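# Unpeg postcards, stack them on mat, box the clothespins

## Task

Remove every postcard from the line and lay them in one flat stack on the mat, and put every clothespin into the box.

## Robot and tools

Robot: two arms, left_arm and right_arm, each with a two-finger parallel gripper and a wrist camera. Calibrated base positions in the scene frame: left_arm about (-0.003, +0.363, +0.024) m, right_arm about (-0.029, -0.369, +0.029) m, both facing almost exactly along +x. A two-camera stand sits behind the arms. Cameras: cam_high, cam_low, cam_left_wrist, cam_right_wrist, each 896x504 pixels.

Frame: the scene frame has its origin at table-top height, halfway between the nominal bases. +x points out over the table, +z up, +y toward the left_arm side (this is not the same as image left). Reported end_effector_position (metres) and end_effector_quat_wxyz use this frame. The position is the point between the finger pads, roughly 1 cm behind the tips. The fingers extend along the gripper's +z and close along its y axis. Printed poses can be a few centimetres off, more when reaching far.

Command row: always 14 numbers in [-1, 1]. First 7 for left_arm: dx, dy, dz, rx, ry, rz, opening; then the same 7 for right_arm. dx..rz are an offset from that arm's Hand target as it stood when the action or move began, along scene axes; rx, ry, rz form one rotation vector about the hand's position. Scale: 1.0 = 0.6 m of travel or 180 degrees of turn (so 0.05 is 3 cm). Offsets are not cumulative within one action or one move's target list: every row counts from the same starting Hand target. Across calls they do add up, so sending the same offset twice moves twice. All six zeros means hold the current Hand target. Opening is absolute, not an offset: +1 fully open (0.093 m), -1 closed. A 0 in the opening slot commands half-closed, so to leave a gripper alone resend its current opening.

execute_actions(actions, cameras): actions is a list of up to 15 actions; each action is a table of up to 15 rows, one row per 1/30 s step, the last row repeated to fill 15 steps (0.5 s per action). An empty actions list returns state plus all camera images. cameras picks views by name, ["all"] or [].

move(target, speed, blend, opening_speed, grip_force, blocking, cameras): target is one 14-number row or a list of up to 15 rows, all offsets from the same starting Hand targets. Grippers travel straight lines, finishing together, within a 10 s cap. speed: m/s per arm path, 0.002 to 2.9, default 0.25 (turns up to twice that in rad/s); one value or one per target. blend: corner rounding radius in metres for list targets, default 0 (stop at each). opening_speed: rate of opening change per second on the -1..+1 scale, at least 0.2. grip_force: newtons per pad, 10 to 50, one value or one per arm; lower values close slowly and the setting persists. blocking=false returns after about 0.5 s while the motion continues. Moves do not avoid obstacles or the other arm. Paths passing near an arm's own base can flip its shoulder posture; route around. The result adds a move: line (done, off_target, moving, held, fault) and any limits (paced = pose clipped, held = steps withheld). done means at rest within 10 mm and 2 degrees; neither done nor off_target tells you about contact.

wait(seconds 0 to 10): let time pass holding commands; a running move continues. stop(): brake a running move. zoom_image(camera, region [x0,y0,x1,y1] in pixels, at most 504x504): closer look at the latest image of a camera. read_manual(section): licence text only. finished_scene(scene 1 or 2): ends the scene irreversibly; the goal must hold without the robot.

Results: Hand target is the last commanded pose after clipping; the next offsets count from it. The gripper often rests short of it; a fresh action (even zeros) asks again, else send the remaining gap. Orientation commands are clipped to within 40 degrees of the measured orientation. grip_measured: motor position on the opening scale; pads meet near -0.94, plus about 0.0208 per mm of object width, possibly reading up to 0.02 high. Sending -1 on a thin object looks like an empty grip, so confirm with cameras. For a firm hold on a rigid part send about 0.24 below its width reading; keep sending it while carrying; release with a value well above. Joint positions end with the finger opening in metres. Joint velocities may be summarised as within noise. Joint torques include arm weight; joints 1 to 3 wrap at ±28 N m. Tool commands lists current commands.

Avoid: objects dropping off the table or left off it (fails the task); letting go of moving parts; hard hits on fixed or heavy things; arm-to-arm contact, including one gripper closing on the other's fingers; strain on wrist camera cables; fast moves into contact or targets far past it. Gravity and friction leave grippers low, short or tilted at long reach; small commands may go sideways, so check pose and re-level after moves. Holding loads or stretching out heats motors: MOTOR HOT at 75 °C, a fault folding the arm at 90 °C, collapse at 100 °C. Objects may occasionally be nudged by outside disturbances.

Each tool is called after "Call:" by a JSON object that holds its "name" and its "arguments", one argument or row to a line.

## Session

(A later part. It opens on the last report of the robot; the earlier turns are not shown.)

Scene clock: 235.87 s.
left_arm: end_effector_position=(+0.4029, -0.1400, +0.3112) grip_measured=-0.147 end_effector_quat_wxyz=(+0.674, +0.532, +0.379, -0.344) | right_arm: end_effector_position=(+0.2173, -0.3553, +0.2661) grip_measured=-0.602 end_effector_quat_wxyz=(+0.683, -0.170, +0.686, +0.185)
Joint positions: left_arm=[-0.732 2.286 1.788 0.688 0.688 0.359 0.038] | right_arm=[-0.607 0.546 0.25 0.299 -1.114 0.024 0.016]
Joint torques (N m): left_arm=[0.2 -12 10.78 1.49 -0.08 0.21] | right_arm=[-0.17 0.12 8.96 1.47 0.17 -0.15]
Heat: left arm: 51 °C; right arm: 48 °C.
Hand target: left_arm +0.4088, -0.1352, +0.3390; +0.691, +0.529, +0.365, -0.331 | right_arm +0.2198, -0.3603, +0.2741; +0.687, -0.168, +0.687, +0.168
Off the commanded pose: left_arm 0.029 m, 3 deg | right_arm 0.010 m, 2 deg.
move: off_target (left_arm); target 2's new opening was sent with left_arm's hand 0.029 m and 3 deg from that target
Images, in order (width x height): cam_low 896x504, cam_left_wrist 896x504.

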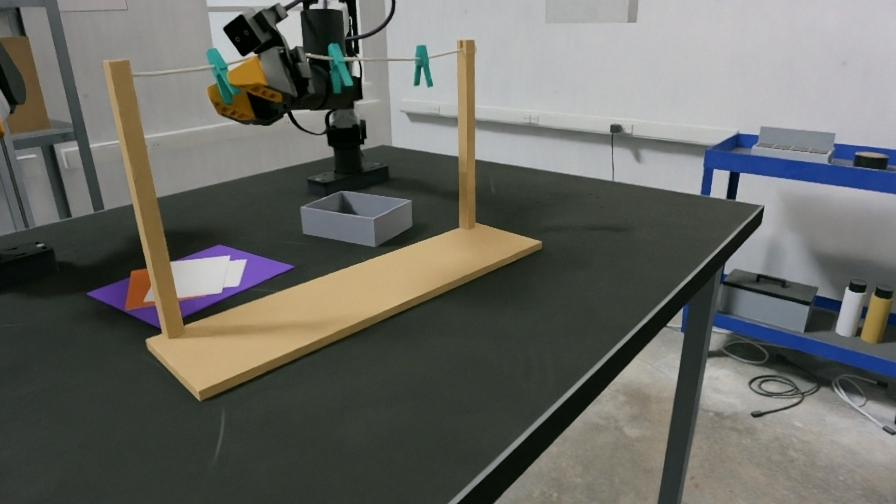

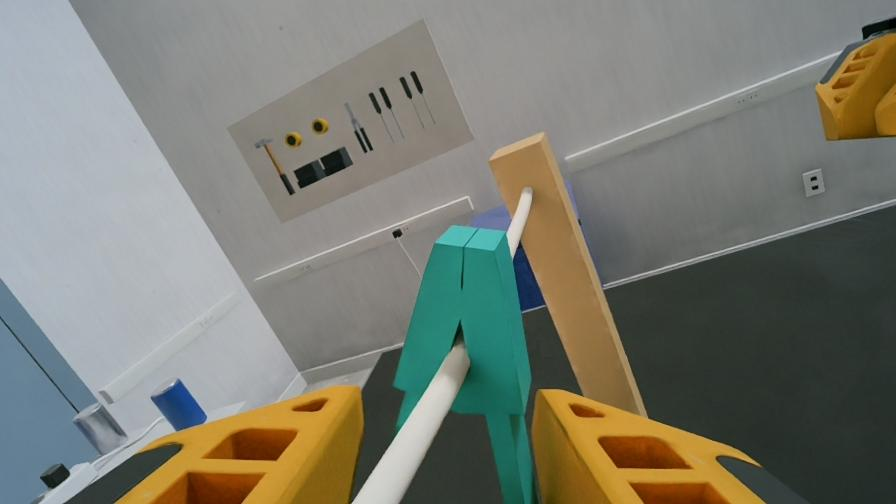

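Call:
{"name": "move", "arguments": {
  "target": [
    [0,0,0.0,0,0,0,-0.3,0,0,0,0,0,0,-0.6],
    [0,0,0.0,0,0,0,-0.42,0,0,0,0,0,0,-0.6]
  ],
  "speed": 0.08,
  "opening_speed": 0.6,
  "cameras": ["cam_left_wrist","cam_low"]
}}

Scene clock: 237.57 s.
left_arm: end_effector_position=(+0.4029, -0.1400, +0.3109) grip_measured=-0.415 end_effector_quat_wxyz=(+0.674, +0.532, +0.380, -0.344) | right_arm: end_effector_position=(+0.2173, -0.3553, +0.2661) grip_measured=-0.602 end_effector_quat_wxyz=(+0.683, -0.170, +0.686, +0.185)
Joint positions: left_arm=[-0.732 2.286 1.788 0.686 0.688 0.359 0.025] | right_arm=[-0.607 0.546 0.25 0.299 -1.114 0.024 0.016]
Joint torques (N m): left_arm=[0.23 -12.04 10.74 1.52 -0.08 0.22] | right_arm=[-0.2 0.08 8.96 1.47 0.18 -0.14]
Heat: left arm: 51 °C; right arm: 48 °C.
Hand target: left_arm +0.4088, -0.1352, +0.3390; +0.691, +0.529, +0.365, -0.331 | right_arm +0.2198, -0.3603, +0.2741; +0.687, -0.168, +0.687, +0.168
Off the commanded pose: left_arm 0.029 m, 3 deg | right_arm 0.010 m, 2 deg.
move: off_target (left_arm); target 2's new opening was sent with left_arm's hand 0.029 m and 3 deg from that target
Images, in order (width x height): cam_low 896x504, cam_left_wrist 896x504.

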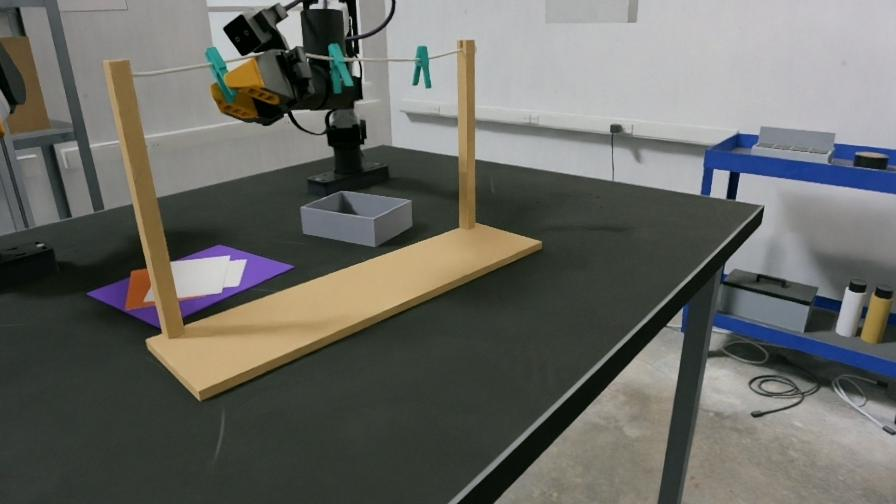

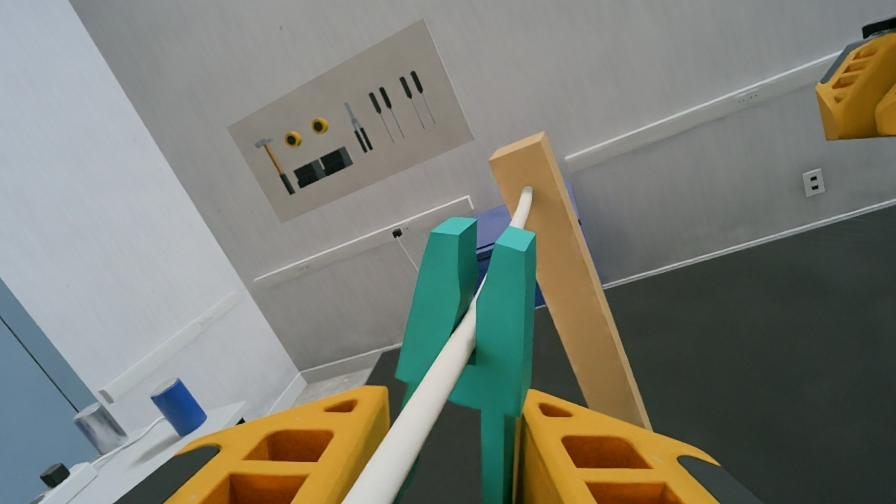

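Jaws open. Close a bit more, then pull down.

Call:
{"name": "move", "arguments": {
  "target": [
    [0,0,0.0,0,0,0,-0.48,0,0,0,0,0,0,-0.6],
    [0,0,-0.14,0,0,0,-0.5,0,0,0,0,0,0,-0.6]
  ],
  "speed": 0.1,
  "opening_speed": 0.6,
  "cameras": ["cam_left_wrist","cam_low","cam_high"]
}}

Scene clock: 241.43 s.
left_arm: end_effector_position=(+0.4052, -0.1408, +0.2469) grip_measured=-0.494 end_effector_quat_wxyz=(+0.664, +0.535, +0.391, -0.346) | right_arm: end_effector_position=(+0.2173, -0.3553, +0.2661) grip_measured=-0.602 end_effector_quat_wxyz=(+0.683, -0.170, +0.686, +0.185)
Joint positions: left_arm=[-0.731 2.372 1.694 0.837 0.688 0.359 0.021] | right_arm=[-0.607 0.546 0.25 0.299 -1.114 0.024 0.016]
Joint torques (N m): left_arm=[0.23 -10.18 5.87 2.53 -0.06 0.23] | right_arm=[-0.17 0.08 8.96 1.48 0.17 -0.15]
Heat: left arm: 51 °C; right arm: 48 °C.
Hand target: left_arm +0.4088, -0.1352, +0.2550; +0.691, +0.529, +0.365, -0.331 | right_arm +0.2198, -0.3603, +0.2741; +0.687, -0.168, +0.687, +0.168
Off the commanded pose: left_arm 0.010 m, 5 deg | right_arm 0.010 m, 2 deg.
move: off_target (left_arm); target 2's new opening was sent with left_arm's hand 0.010 m and 5 deg from that target
Images, in order (width x height): cam_high 896x504, cam_low 896x504, cam_left_wrist 896x504.

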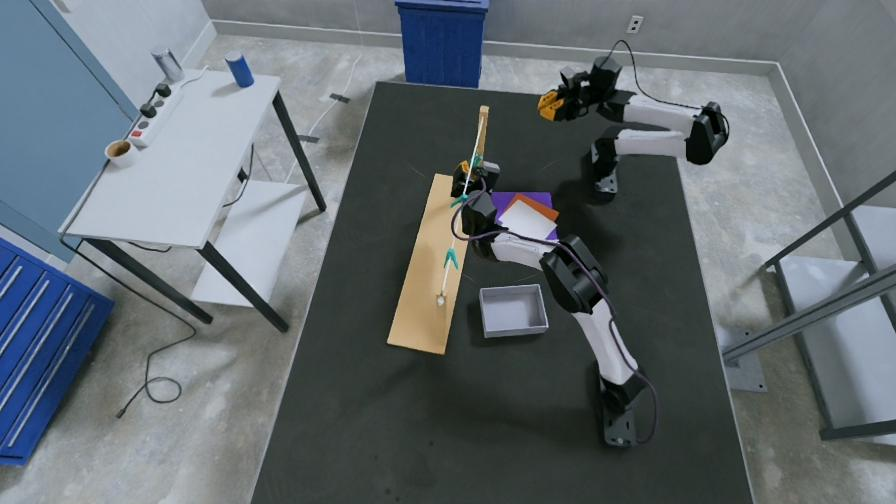

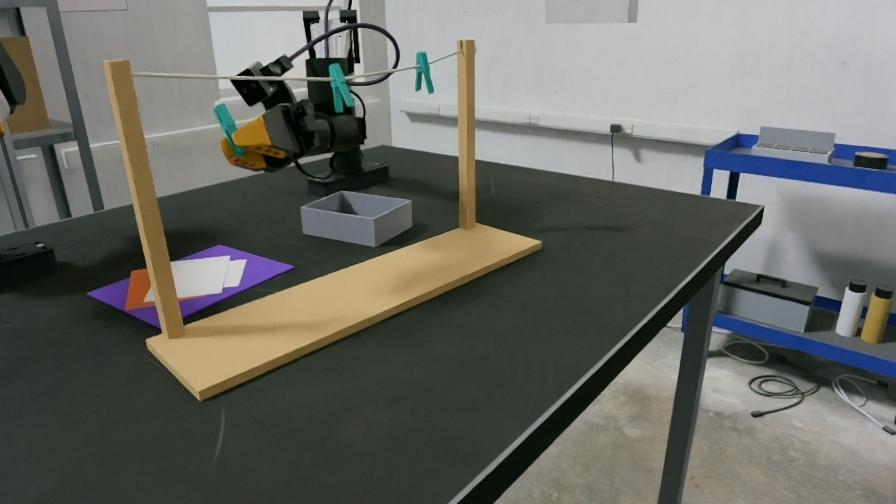

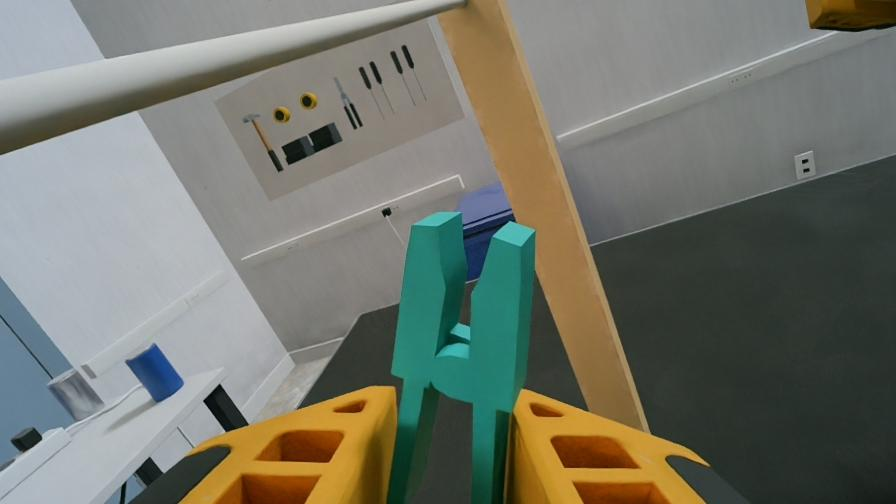

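Call:
{"name": "move", "arguments": {
  "target": [
    [0,0,-0.13,0,0,0,-0.5,0,0,0,0,0,0,-0.6],
    [-0.18,0.12,-0.13,0.1,0.1,0.08,-0.5,0,0,0,0,0,0,-0.6],
    [-0.256,0.425,-0.05,0.285,0.31,0.223,-0.5,0,0,0,0,0,0,-0.6]
  ],
  "speed": 0.2,
  "blend": [0.03,0.04,0],
  "cameras": ["cam_left_wrist","cam_low","cam_high"]
}}

Scene clock: 247.03 s.
left_arm: end_effector_position=(+0.2528, +0.1208, +0.2066) grip_measured=-0.494 end_effector_quat_wxyz=(+0.221, +0.411, +0.878, -0.106) | right_arm: end_effector_position=(+0.2173, -0.3553, +0.2661) grip_measured=-0.602 end_effector_quat_wxyz=(+0.683, -0.170, +0.686, +0.185)
Joint positions: left_arm=[-0.729 1.446 1.286 -0.923 0.076 0.133 0.021] | right_arm=[-0.607 0.546 0.25 0.299 -1.114 0.024 0.016]
Joint torques (N m): left_arm=[0.14 -5.14 10.33 0.93 -0.1 -0.05] | right_arm=[-0.21 0.14 8.96 1.49 0.16 -0.15]
Heat: left arm: 51 °C; right arm: 48 °C.
Hand target: left_arm +0.2552, +0.1198, +0.2250; +0.235, +0.406, +0.876, -0.108 | right_arm +0.2198, -0.3603, +0.2741; +0.687, -0.168, +0.687, +0.168
Off the commanded pose: left_arm 0.019 m, 2 deg | right_arm 0.010 m, 2 deg.
move: off_target (left_arm)
Images, in order (width x height): cam_high 896x504, cam_low 896x504, cam_left_wrist 896x504.

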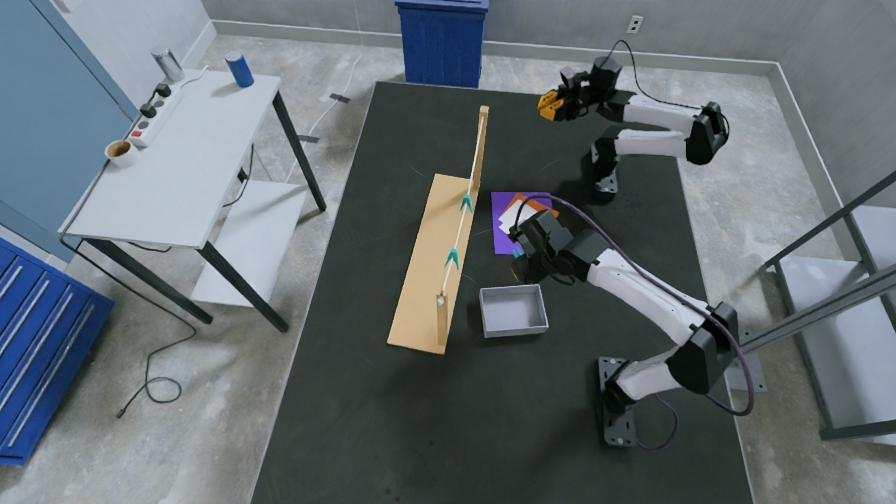

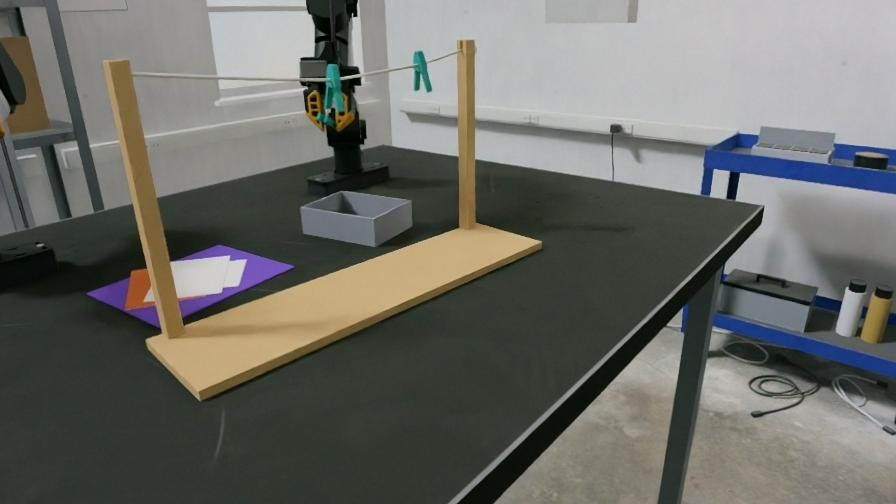

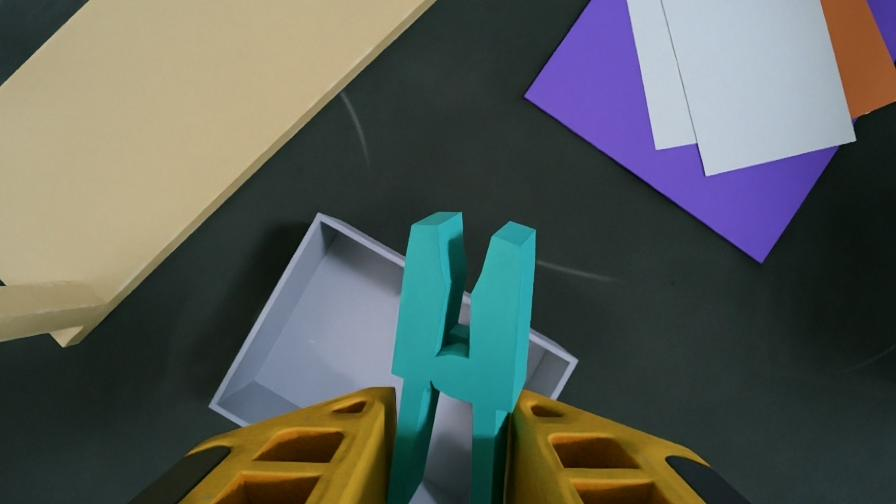

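Call:
{"name": "move", "arguments": {
  "target": [-0.013,0.118,-0.1,0,0,0,-0.5,0,0,0,0,0,0,-0.6],
  "speed": 0.2,
  "cameras": ["cam_left_wrist","cam_high"]
}}

Scene clock: 248.77 s.
left_arm: end_effector_position=(+0.2412, +0.1973, +0.1558) grip_measured=-0.494 end_effector_quat_wxyz=(+0.201, +0.398, +0.890, -0.097) | right_arm: end_effector_position=(+0.2173, -0.3553, +0.2661) grip_measured=-0.602 end_effector_quat_wxyz=(+0.683, -0.170, +0.686, +0.185)
Joint positions: left_arm=[-0.516 1.276 0.973 -0.844 0.154 0.297 0.021] | right_arm=[-0.607 0.546 0.25 0.299 -1.114 0.024 0.016]
Joint torques (N m): left_arm=[0.28 -5.04 5.38 1.62 0.25 0.25] | right_arm=[-0.16 0.1 9.05 1.49 0.14 -0.15]
Heat: left arm: 51 °C; right arm: 49 °C.
Hand target: left_arm +0.2474, +0.1906, +0.1650; +0.235, +0.406, +0.876, -0.108 | right_arm +0.2198, -0.3603, +0.2741; +0.687, -0.168, +0.687, +0.168
Off the commanded pose: left_arm 0.013 m, 4 deg | right_arm 0.010 m, 2 deg.
move: off_target (left_arm)
Images, in order (width x height): cam_high 896x504, cam_left_wrist 896x504.

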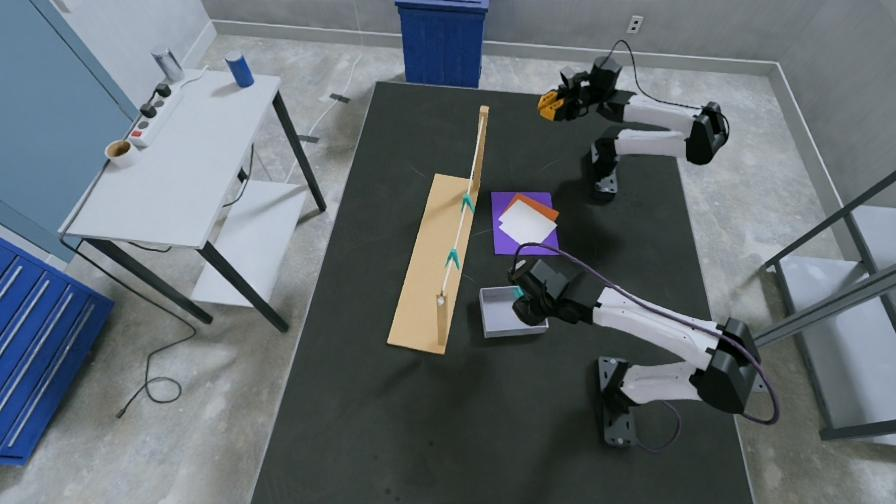

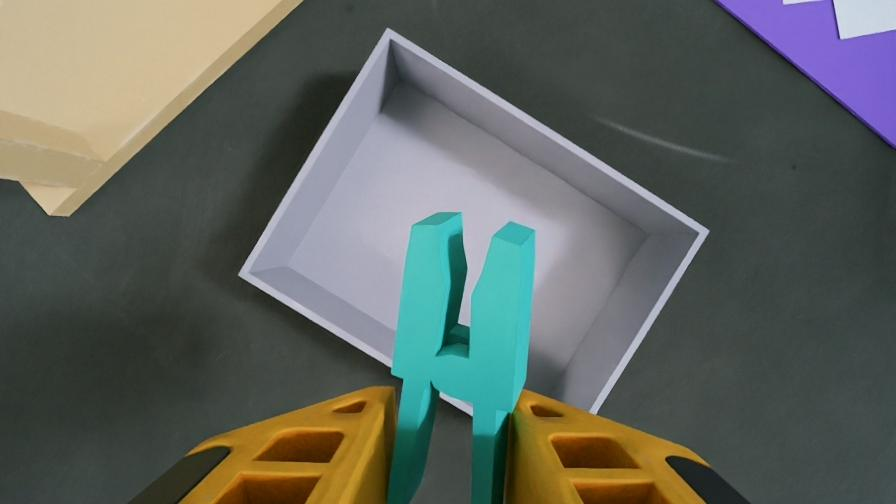

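Call:
{"name": "move", "arguments": {
  "target": [
    [0.015,-0.045,-0.05,0,0,0,-0.5,0,0,0,0,0,0,-0.6],
    [0.015,-0.045,-0.175,0,0,0,-0.5,0,0,0,0,0,0,-0.6]
  ],
  "speed": 0.15,
  "cameras": ["cam_left_wrist","cam_high"]
}}

Scene clock: 251.53 s.
left_arm: end_effector_position=(+0.2471, +0.1681, +0.0587) grip_measured=-0.494 end_effector_quat_wxyz=(+0.211, +0.411, +0.880, -0.107) | right_arm: end_effector_position=(+0.2173, -0.3553, +0.2661) grip_measured=-0.602 end_effector_quat_wxyz=(+0.683, -0.170, +0.686, +0.185)
Joint positions: left_arm=[-0.593 1.461 0.699 -0.35 0.145 0.253 0.021] | right_arm=[-0.607 0.546 0.25 0.299 -1.114 0.024 0.016]
Joint torques (N m): left_arm=[-0.84 -3.19 4.89 1.75 -0.05 -0.05] | right_arm=[-0.18 0.12 9.02 1.48 0.16 -0.15]
Heat: left arm: 50 °C; right arm: 49 °C.
Hand target: left_arm +0.2564, +0.1636, +0.0600; +0.235, +0.406, +0.876, -0.108 | right_arm +0.2198, -0.3603, +0.2741; +0.687, -0.168, +0.687, +0.168
Off the commanded pose: left_arm 0.010 m, 3 deg | right_arm 0.010 m, 2 deg.
move: off_target (left_arm)
Images, in order (width x height): cam_high 896x504, cam_left_wrist 896x504.

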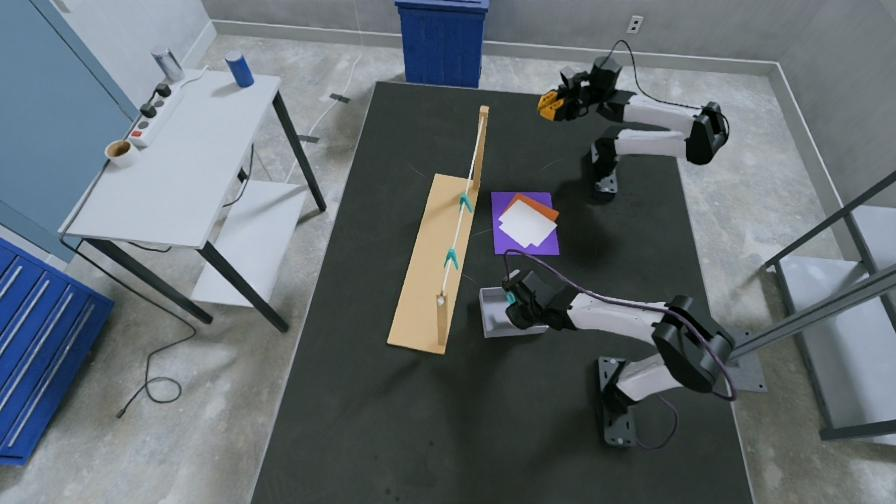

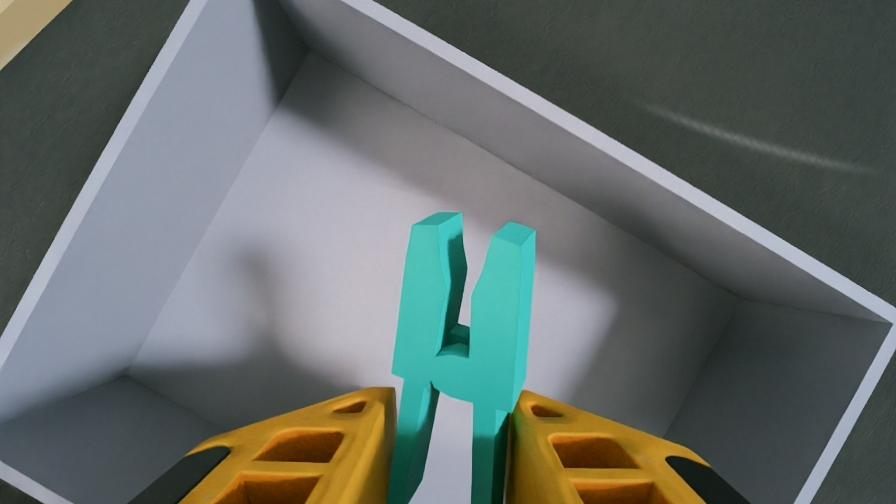

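Well inside. Lower slightly and release.

Call:
{"name": "move", "arguments": {
  "target": [
    [0,0,-0.025,0,0,0,-0.5,0,0,0,0,0,0,-0.6],
    [0,0,-0.025,0,0,0,-0.1,0,0,0,0,0,0,-0.6]
  ],
  "speed": 0.08,
  "opening_speed": 0.5,
  "cameras": ["cam_left_wrist"]
}}

Call:
{"name": "move", "arguments": {
  "target": [
    [0,0,0.2,0,0,0,-0.1,0,0,0,0,0,0,-0.6]
  ],
  "speed": 0.2,
  "cameras": ["cam_left_wrist","cam_high"]
}}

Call:
{"name": "zoom_image", "arguments": {
  "camera": "cam_high",
  "region": [420, 130, 560, 350]
}}

Scene clock: 254.40 s.
left_arm: end_effector_position=(+0.2478, +0.1677, +0.0430) grip_measured=-0.103 end_effector_quat_wxyz=(+0.211, +0.411, +0.880, -0.107) | right_arm: end_effector_position=(+0.2173, -0.3553, +0.2661) grip_measured=-0.602 end_effector_quat_wxyz=(+0.683, -0.170, +0.686, +0.185)
Joint positions: left_arm=[-0.593 1.504 0.663 -0.272 0.145 0.253 0.04] | right_arm=[-0.607 0.546 0.25 0.299 -1.114 0.024 0.016]
Joint torques (N m): left_arm=[-0.87 -3.55 4.55 1.71 -0.05 -0.04] | right_arm=[-0.16 0.14 9.01 1.48 0.16 -0.15]
Heat: left arm: 50 °C; right arm: 49 °C.
Hand target: left_arm +0.2564, +0.1636, +0.0450; +0.235, +0.406, +0.876, -0.108 | right_arm +0.2198, -0.3603, +0.2741; +0.687, -0.168, +0.687, +0.168
Off the commanded pose: left_arm 0.010 m, 3 deg | right_arm 0.010 m, 2 deg.
move: off_target (left_arm); target 2's new opening was sent with left_arm's hand 0.011 m and 3 deg from that target
Images, in order (width x height): cam_left_wrist 896x504.

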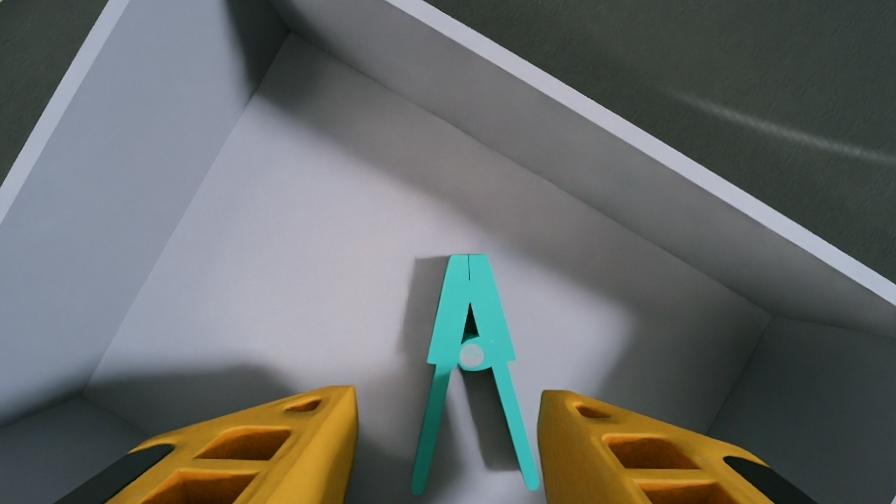

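Scene clock: 256.10 s.
left_arm: end_effector_position=(+0.2521, +0.1651, +0.1473) grip_measured=-0.102 end_effector_quat_wxyz=(+0.220, +0.410, +0.879, -0.108) | right_arm: end_effector_position=(+0.2173, -0.3553, +0.2661) grip_measured=-0.602 end_effector_quat_wxyz=(+0.683, -0.170, +0.686, +0.185)
Joint positions: left_arm=[-0.593 1.349 0.973 -0.72 0.143 0.251 0.04] | right_arm=[-0.607 0.546 0.25 0.299 -1.114 0.024 0.016]
Joint torques (N m): left_arm=[-0.85 -4.85 9.72 0.91 -0.05 -0.01] | right_arm=[-0.24 0.1 8.94 1.48 0.17 -0.15]
Heat: left arm: 50 °C; right arm: 49 °C.
Hand target: left_arm +0.2564, +0.1636, +0.1650; +0.235, +0.406, +0.876, -0.108 | right_arm +0.2198, -0.3603, +0.2741; +0.687, -0.168, +0.687, +0.168
Off the commanded pose: left_arm 0.018 m, 2 deg | right_arm 0.010 m, 2 deg.
move: off_target (left_arm)
Images, in order (width x height): cam_high 896x504, cam_left_wrist 896x504.

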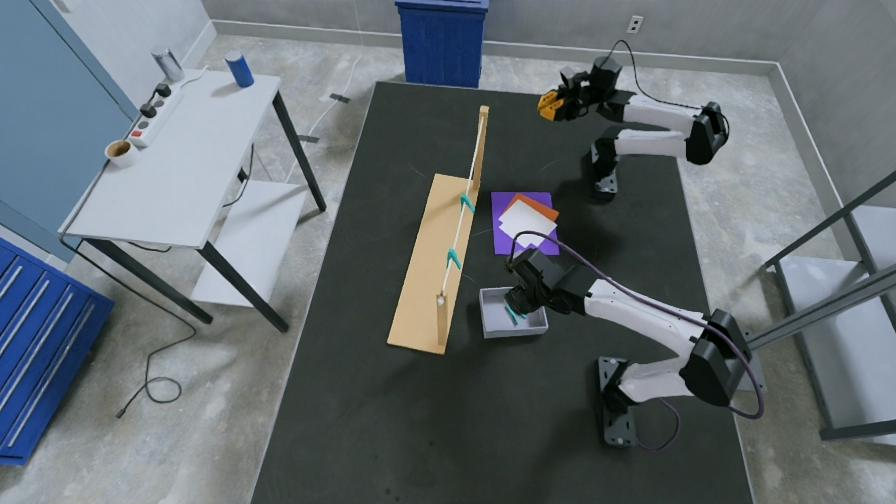

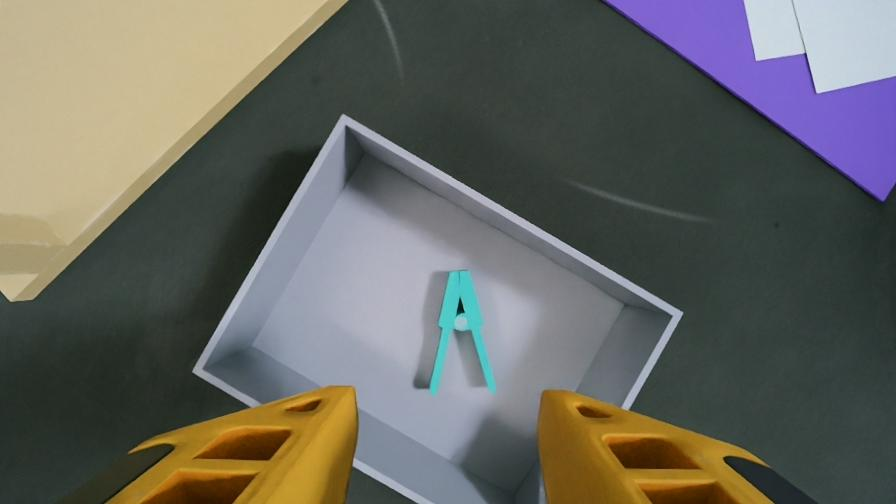

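Scaled by 2.291 from the camera's 896x504 image, which has a finer 1280x720 frame.

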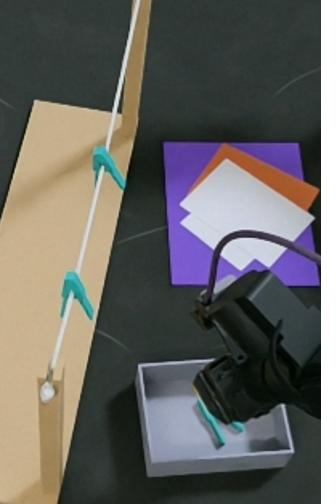

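Call:
{"name": "move", "arguments": {
  "target": [
    [-0.06,0.12,0.12,0,0,0,-0.1,0.04,0.25,-0.124,0,0,0.05,1],
    [-0.06,0.2,0.14,0,0,0,-0.1,0.18,0.34,-0.124,-0.0313,-0.1063,0.1659,1]
  ],
  "speed": 0.2,
  "blend": [0.03,0],
  "cameras": ["cam_right_wrist","cam_high","cam_low"]
}}

Call:
{"name": "zoom_image", "arguments": {
  "camera": "cam_high",
  "region": [430, 100, 550, 320]
}}

Scene clock: 260.23 s.
left_arm: end_effector_position=(+0.2222, +0.2872, +0.2311) grip_measured=-0.102 end_effector_quat_wxyz=(+0.214, +0.395, +0.887, -0.104) | right_arm: end_effector_position=(+0.3223, -0.1549, +0.1759) grip_measured=+1.000 end_effector_quat_wxyz=(+0.667, -0.394, +0.562, +0.290)
Joint positions: left_arm=[-0.1 1.133 1.185 -1.266 0.331 0.682 0.04] | right_arm=[0.26 1.888 0.469 1.498 -0.759 -0.146 0.093]
Joint torques (N m): left_arm=[0.2 -2.91 9.58 0.69 0.45 0.27] | right_arm=[-0.25 -5.75 5.81 2.71 -0.14 -0.14]
Heat: left arm: 50 °C; right arm: 48 °C.
Hand target: left_arm +0.2204, +0.2836, +0.2490; +0.235, +0.406, +0.876, -0.108 | right_arm +0.3278, -0.1563, +0.1997; +0.715, -0.397, +0.506, +0.275
Off the commanded pose: left_arm 0.018 m, 3 deg | right_arm 0.024 m, 9 deg.
joint sent to its limit (right arm) — joint 4 (wrist pitch), upper limit. The joint targets are off in position and orientation.
move: off_target (left_arm, right_arm)
Images, in order (width x height): cam_high 896x504, cam_low 896x504, cam_right_wrist 896x504.

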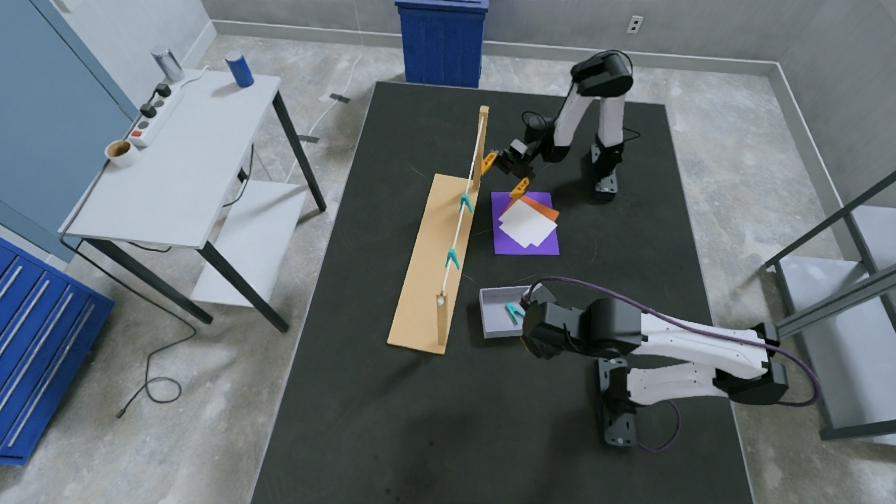

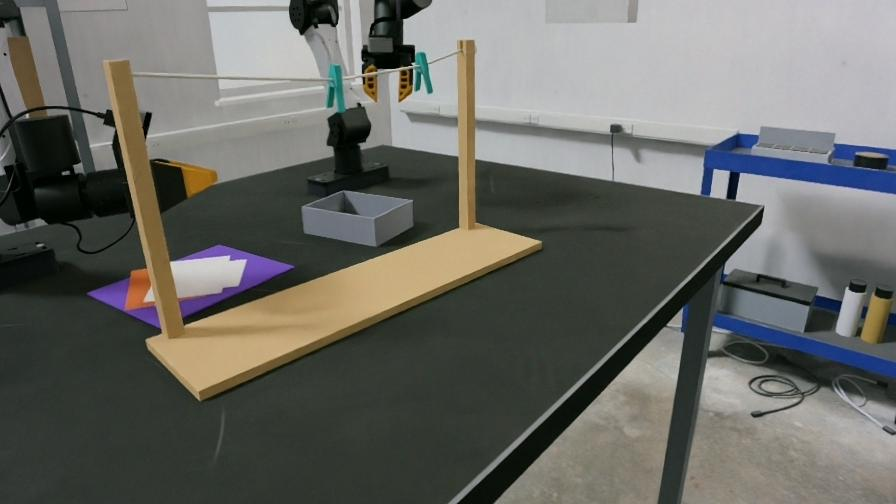

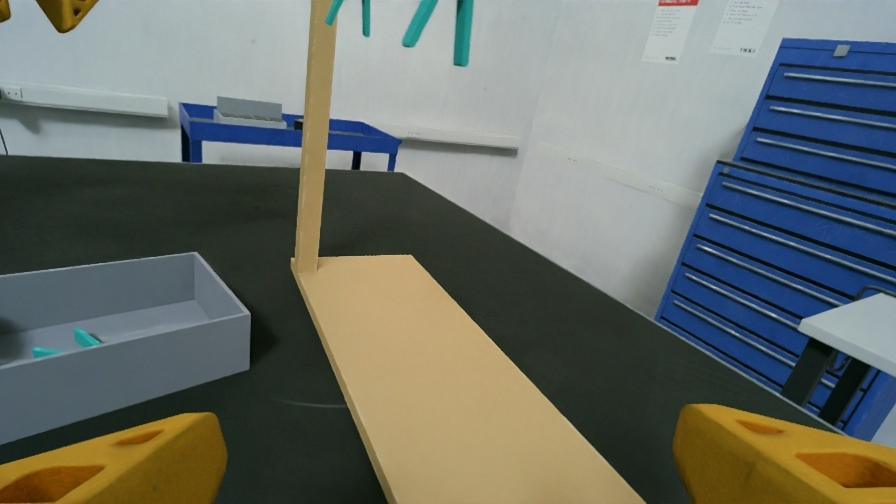

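Scaled by 2.291 from the camera's 896x504 image, which has a finer 1280x720 frame.

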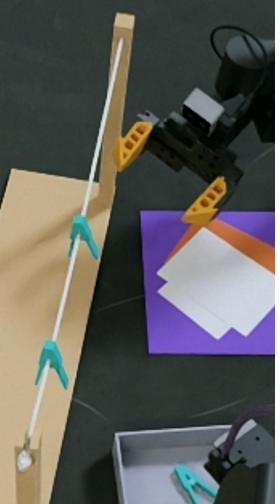

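Call:
{"name": "move", "arguments": {
  "target": [0,0,0,0,0,0,-0.1,0.07,0.177,0.055,0,0,0,1],
  "speed": 0.15,
  "cameras": ["cam_right_wrist","cam_low"]
}}

Scene clock: 262.33 s.
left_arm: end_effector_position=(+0.2222, +0.2872, +0.2311) grip_measured=-0.102 end_effector_quat_wxyz=(+0.214, +0.395, +0.887, -0.104) | right_arm: end_effector_position=(+0.3584, -0.0510, +0.2256) grip_measured=+1.000 end_effector_quat_wxyz=(+0.707, -0.400, +0.506, +0.291)
Joint positions: left_arm=[-0.1 1.133 1.185 -1.266 0.331 0.682 0.04] | right_arm=[0.513 1.988 0.824 1.362 -0.537 -0.177 0.093]
Joint torques (N m): left_arm=[0.2 -2.95 9.61 0.69 0.45 0.26] | right_arm=[0.43 -7.69 7.58 1.66 0.25 -0.11]
Heat: left arm: 51 °C; right arm: 48 °C.
Hand target: left_arm +0.2204, +0.2836, +0.2490; +0.235, +0.406, +0.876, -0.108 | right_arm +0.3698, -0.0501, +0.2327; +0.715, -0.397, +0.506, +0.275
Off the commanded pose: left_arm 0.018 m, 3 deg | right_arm 0.013 m, 2 deg.
move: off_target (left_arm, right_arm)
Images, in order (width x height): cam_low 896x504, cam_right_wrist 896x504.

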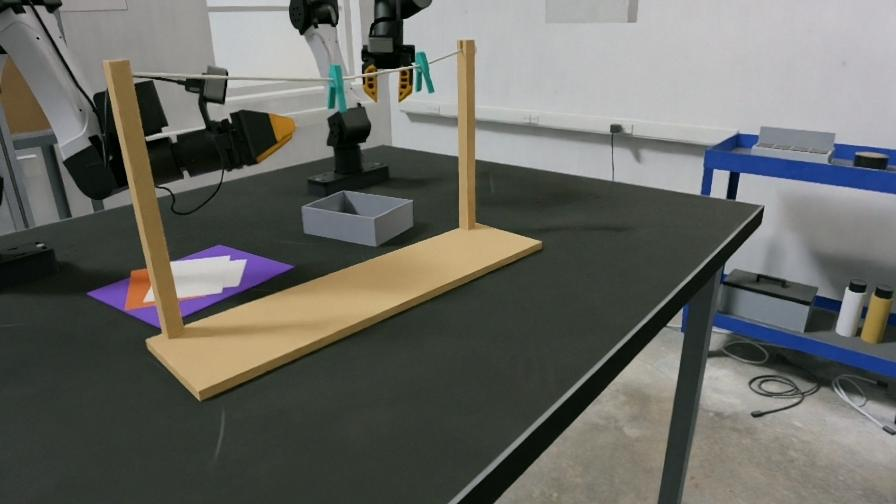

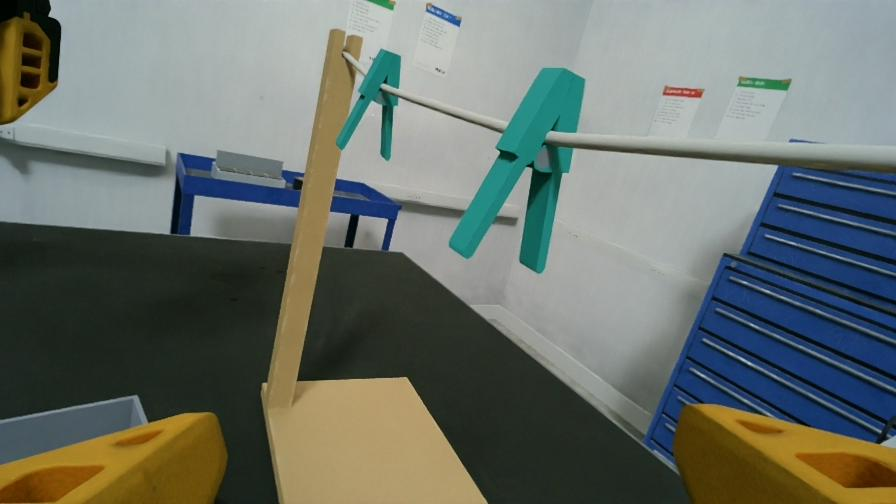

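Call:
{"name": "execute_actions", "arguments": {
  "actions": []
}}

Scene clock: 263.13 s.
left_arm: end_effector_position=(+0.2222, +0.2872, +0.2311) grip_measured=-0.102 end_effector_quat_wxyz=(+0.214, +0.395, +0.887, -0.104) | right_arm: end_effector_position=(+0.3584, -0.0510, +0.2256) grip_measured=+1.000 end_effector_quat_wxyz=(+0.707, -0.400, +0.506, +0.291)
Joint positions: left_arm=[-0.1 1.133 1.185 -1.266 0.331 0.682 0.04] | right_arm=[0.513 1.988 0.824 1.362 -0.537 -0.177 0.093]
Joint velocities: within noise
Joint torques (N m): left_arm=[0.14 -2.95 9.58 0.69 0.46 0.27] | right_arm=[0.38 -7.73 7.61 1.65 0.25 -0.13]
Heat: left arm: 51 °C; right arm: 47 °C.
Hand target: left_arm +0.2204, +0.2836, +0.2490; +0.235, +0.406, +0.876, -0.108 | right_arm +0.3698, -0.0501, +0.2327; +0.715, -0.397, +0.506, +0.275
Tool commands: left_gripper/opening=-0.1 right_gripper/opening=+1.0
Off the commanded pose: left_arm 0.018 m, 3 deg | right_arm 0.013 m, 2 deg.

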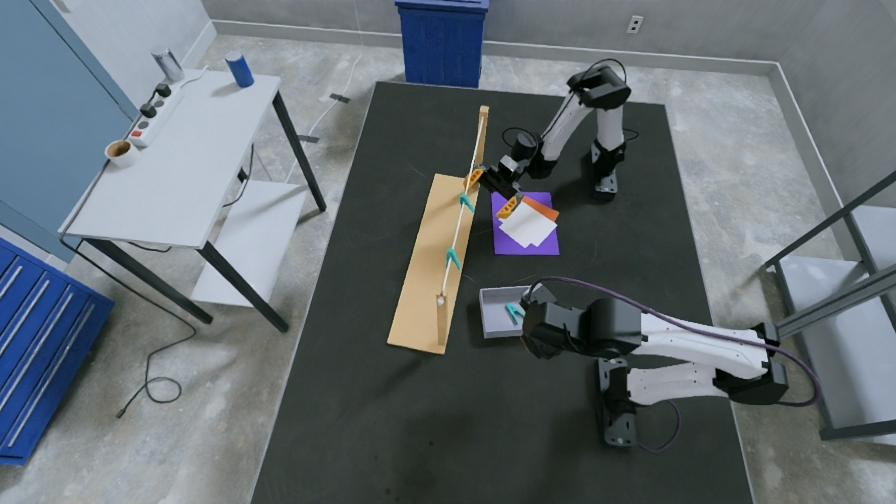

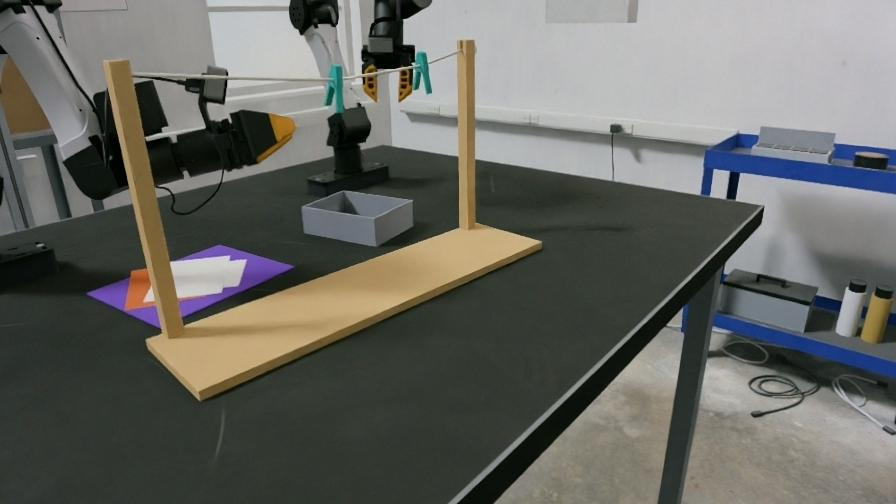

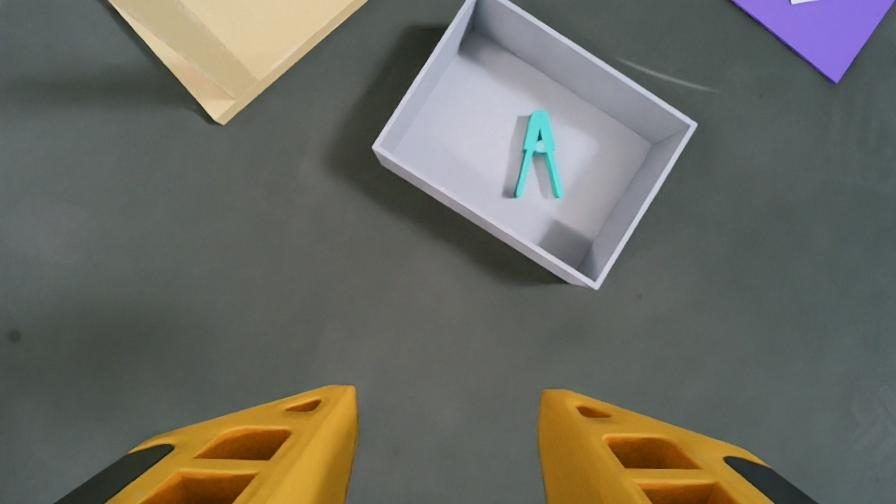

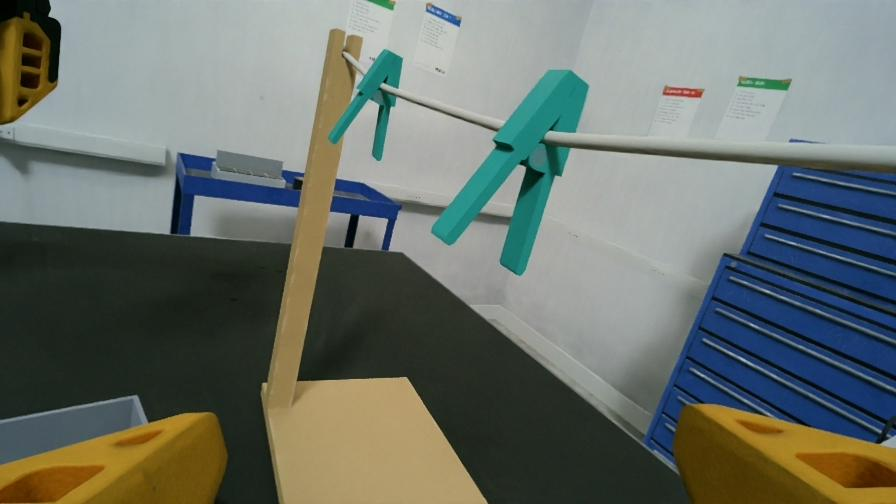

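Call:
{"name": "move", "arguments": {
  "target": [0,0,0,0,0,0,-0.1,0.05,0.05,0.055,0,0,0,1],
  "speed": 0.06,
  "cameras": ["cam_right_wrist"]
}}

Scene clock: 265.20 s.
left_arm: end_effector_position=(+0.2222, +0.2872, +0.2311) grip_measured=-0.102 end_effector_quat_wxyz=(+0.214, +0.395, +0.887, -0.104) | right_arm: end_effector_position=(+0.3936, -0.0263, +0.2573) grip_measured=+1.000 end_effector_quat_wxyz=(+0.709, -0.397, +0.508, +0.287)
Joint positions: left_arm=[-0.1 1.133 1.185 -1.266 0.331 0.682 0.04] | right_arm=[0.528 2.008 1.043 1.159 -0.509 -0.183 0.093]
Joint torques (N m): left_arm=[0.2 -2.96 9.62 0.68 0.46 0.26] | right_arm=[0.59 -8.42 8.65 1.67 0.24 -0.12]
Heat: left arm: 51 °C; right arm: 47 °C.
Hand target: left_arm +0.2204, +0.2836, +0.2490; +0.235, +0.406, +0.876, -0.108 | right_arm +0.3998, -0.0201, +0.2657; +0.715, -0.397, +0.506, +0.275
Off the commanded pose: left_arm 0.018 m, 3 deg | right_arm 0.012 m, 2 deg.
move: off_target (left_arm, right_arm)
Images, in order (width x height): cam_right_wrist 896x504.

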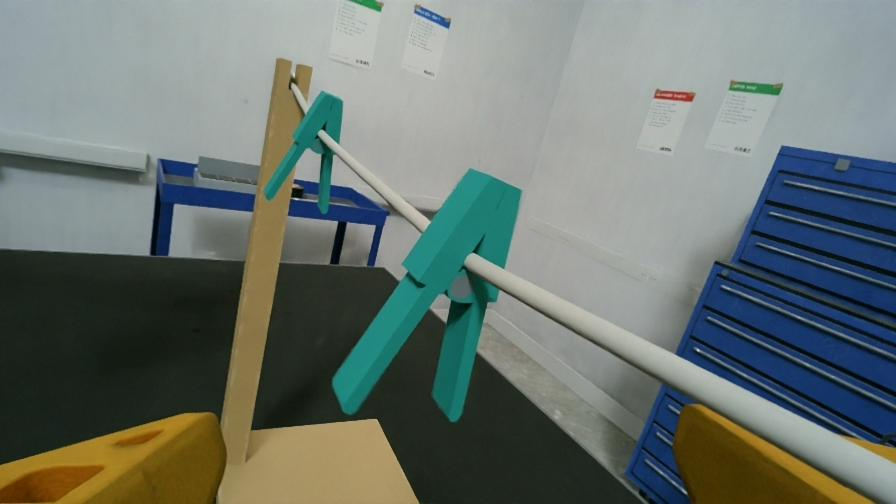

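Call:
{"name": "move", "arguments": {
  "target": [0,0,0,0,0,0,-0.1,0.008,0.03,0.02,0,0,0,1],
  "speed": 0.06,
  "cameras": ["cam_right_wrist"]
}}

Call:
{"name": "zoom_image", "arguments": {
  "camera": "cam_right_wrist",
  "region": [200, 180, 700, 504]
}}

Scene clock: 266.60 s.
left_arm: end_effector_position=(+0.2222, +0.2872, +0.2311) grip_measured=-0.102 end_effector_quat_wxyz=(+0.214, +0.395, +0.887, -0.104) | right_arm: end_effector_position=(+0.3950, -0.0033, +0.2672) grip_measured=+1.000 end_effector_quat_wxyz=(+0.706, -0.400, +0.507, +0.291)
Joint positions: left_arm=[-0.1 1.133 1.185 -1.266 0.331 0.682 0.04] | right_arm=[0.571 2.023 1.123 1.089 -0.479 -0.191 0.093]
Joint torques (N m): left_arm=[0.2 -2.96 9.57 0.67 0.45 0.27] | right_arm=[0.53 -8.91 9.01 1.69 0.24 -0.13]
Heat: left arm: 51 °C; right arm: 47 °C.
Hand target: left_arm +0.2204, +0.2836, +0.2490; +0.235, +0.406, +0.876, -0.108 | right_arm +0.4046, -0.0021, +0.2777; +0.715, -0.397, +0.506, +0.275
Off the commanded pose: left_arm 0.018 m, 3 deg | right_arm 0.014 m, 2 deg.
move: off_target (left_arm, right_arm)
Images, in order (width x height): cam_right_wrist 896x504.

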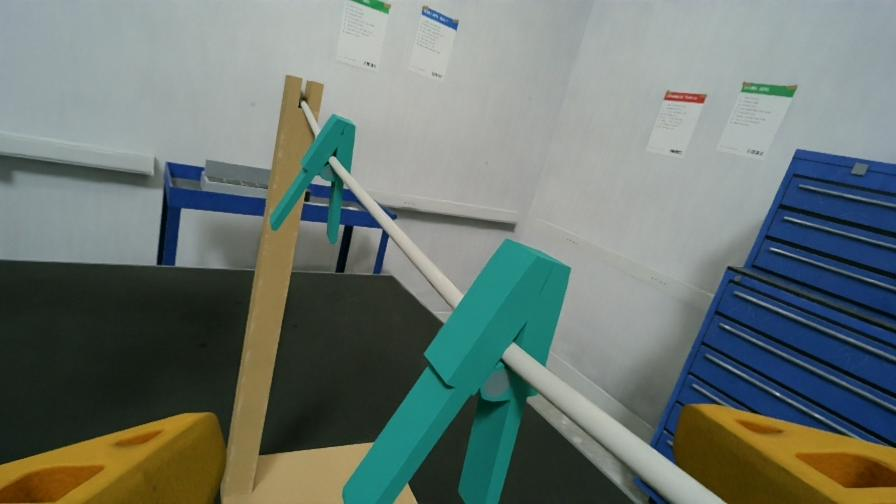

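Scaled by 1.008 from the camera's 896x504 image, which has a finer 1280x720 frame.

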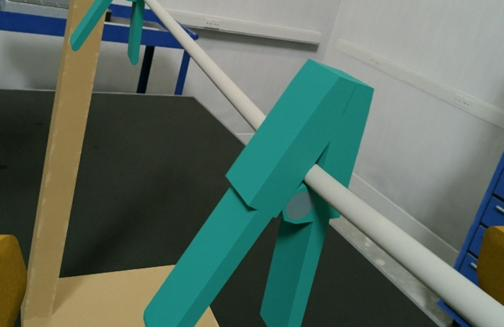

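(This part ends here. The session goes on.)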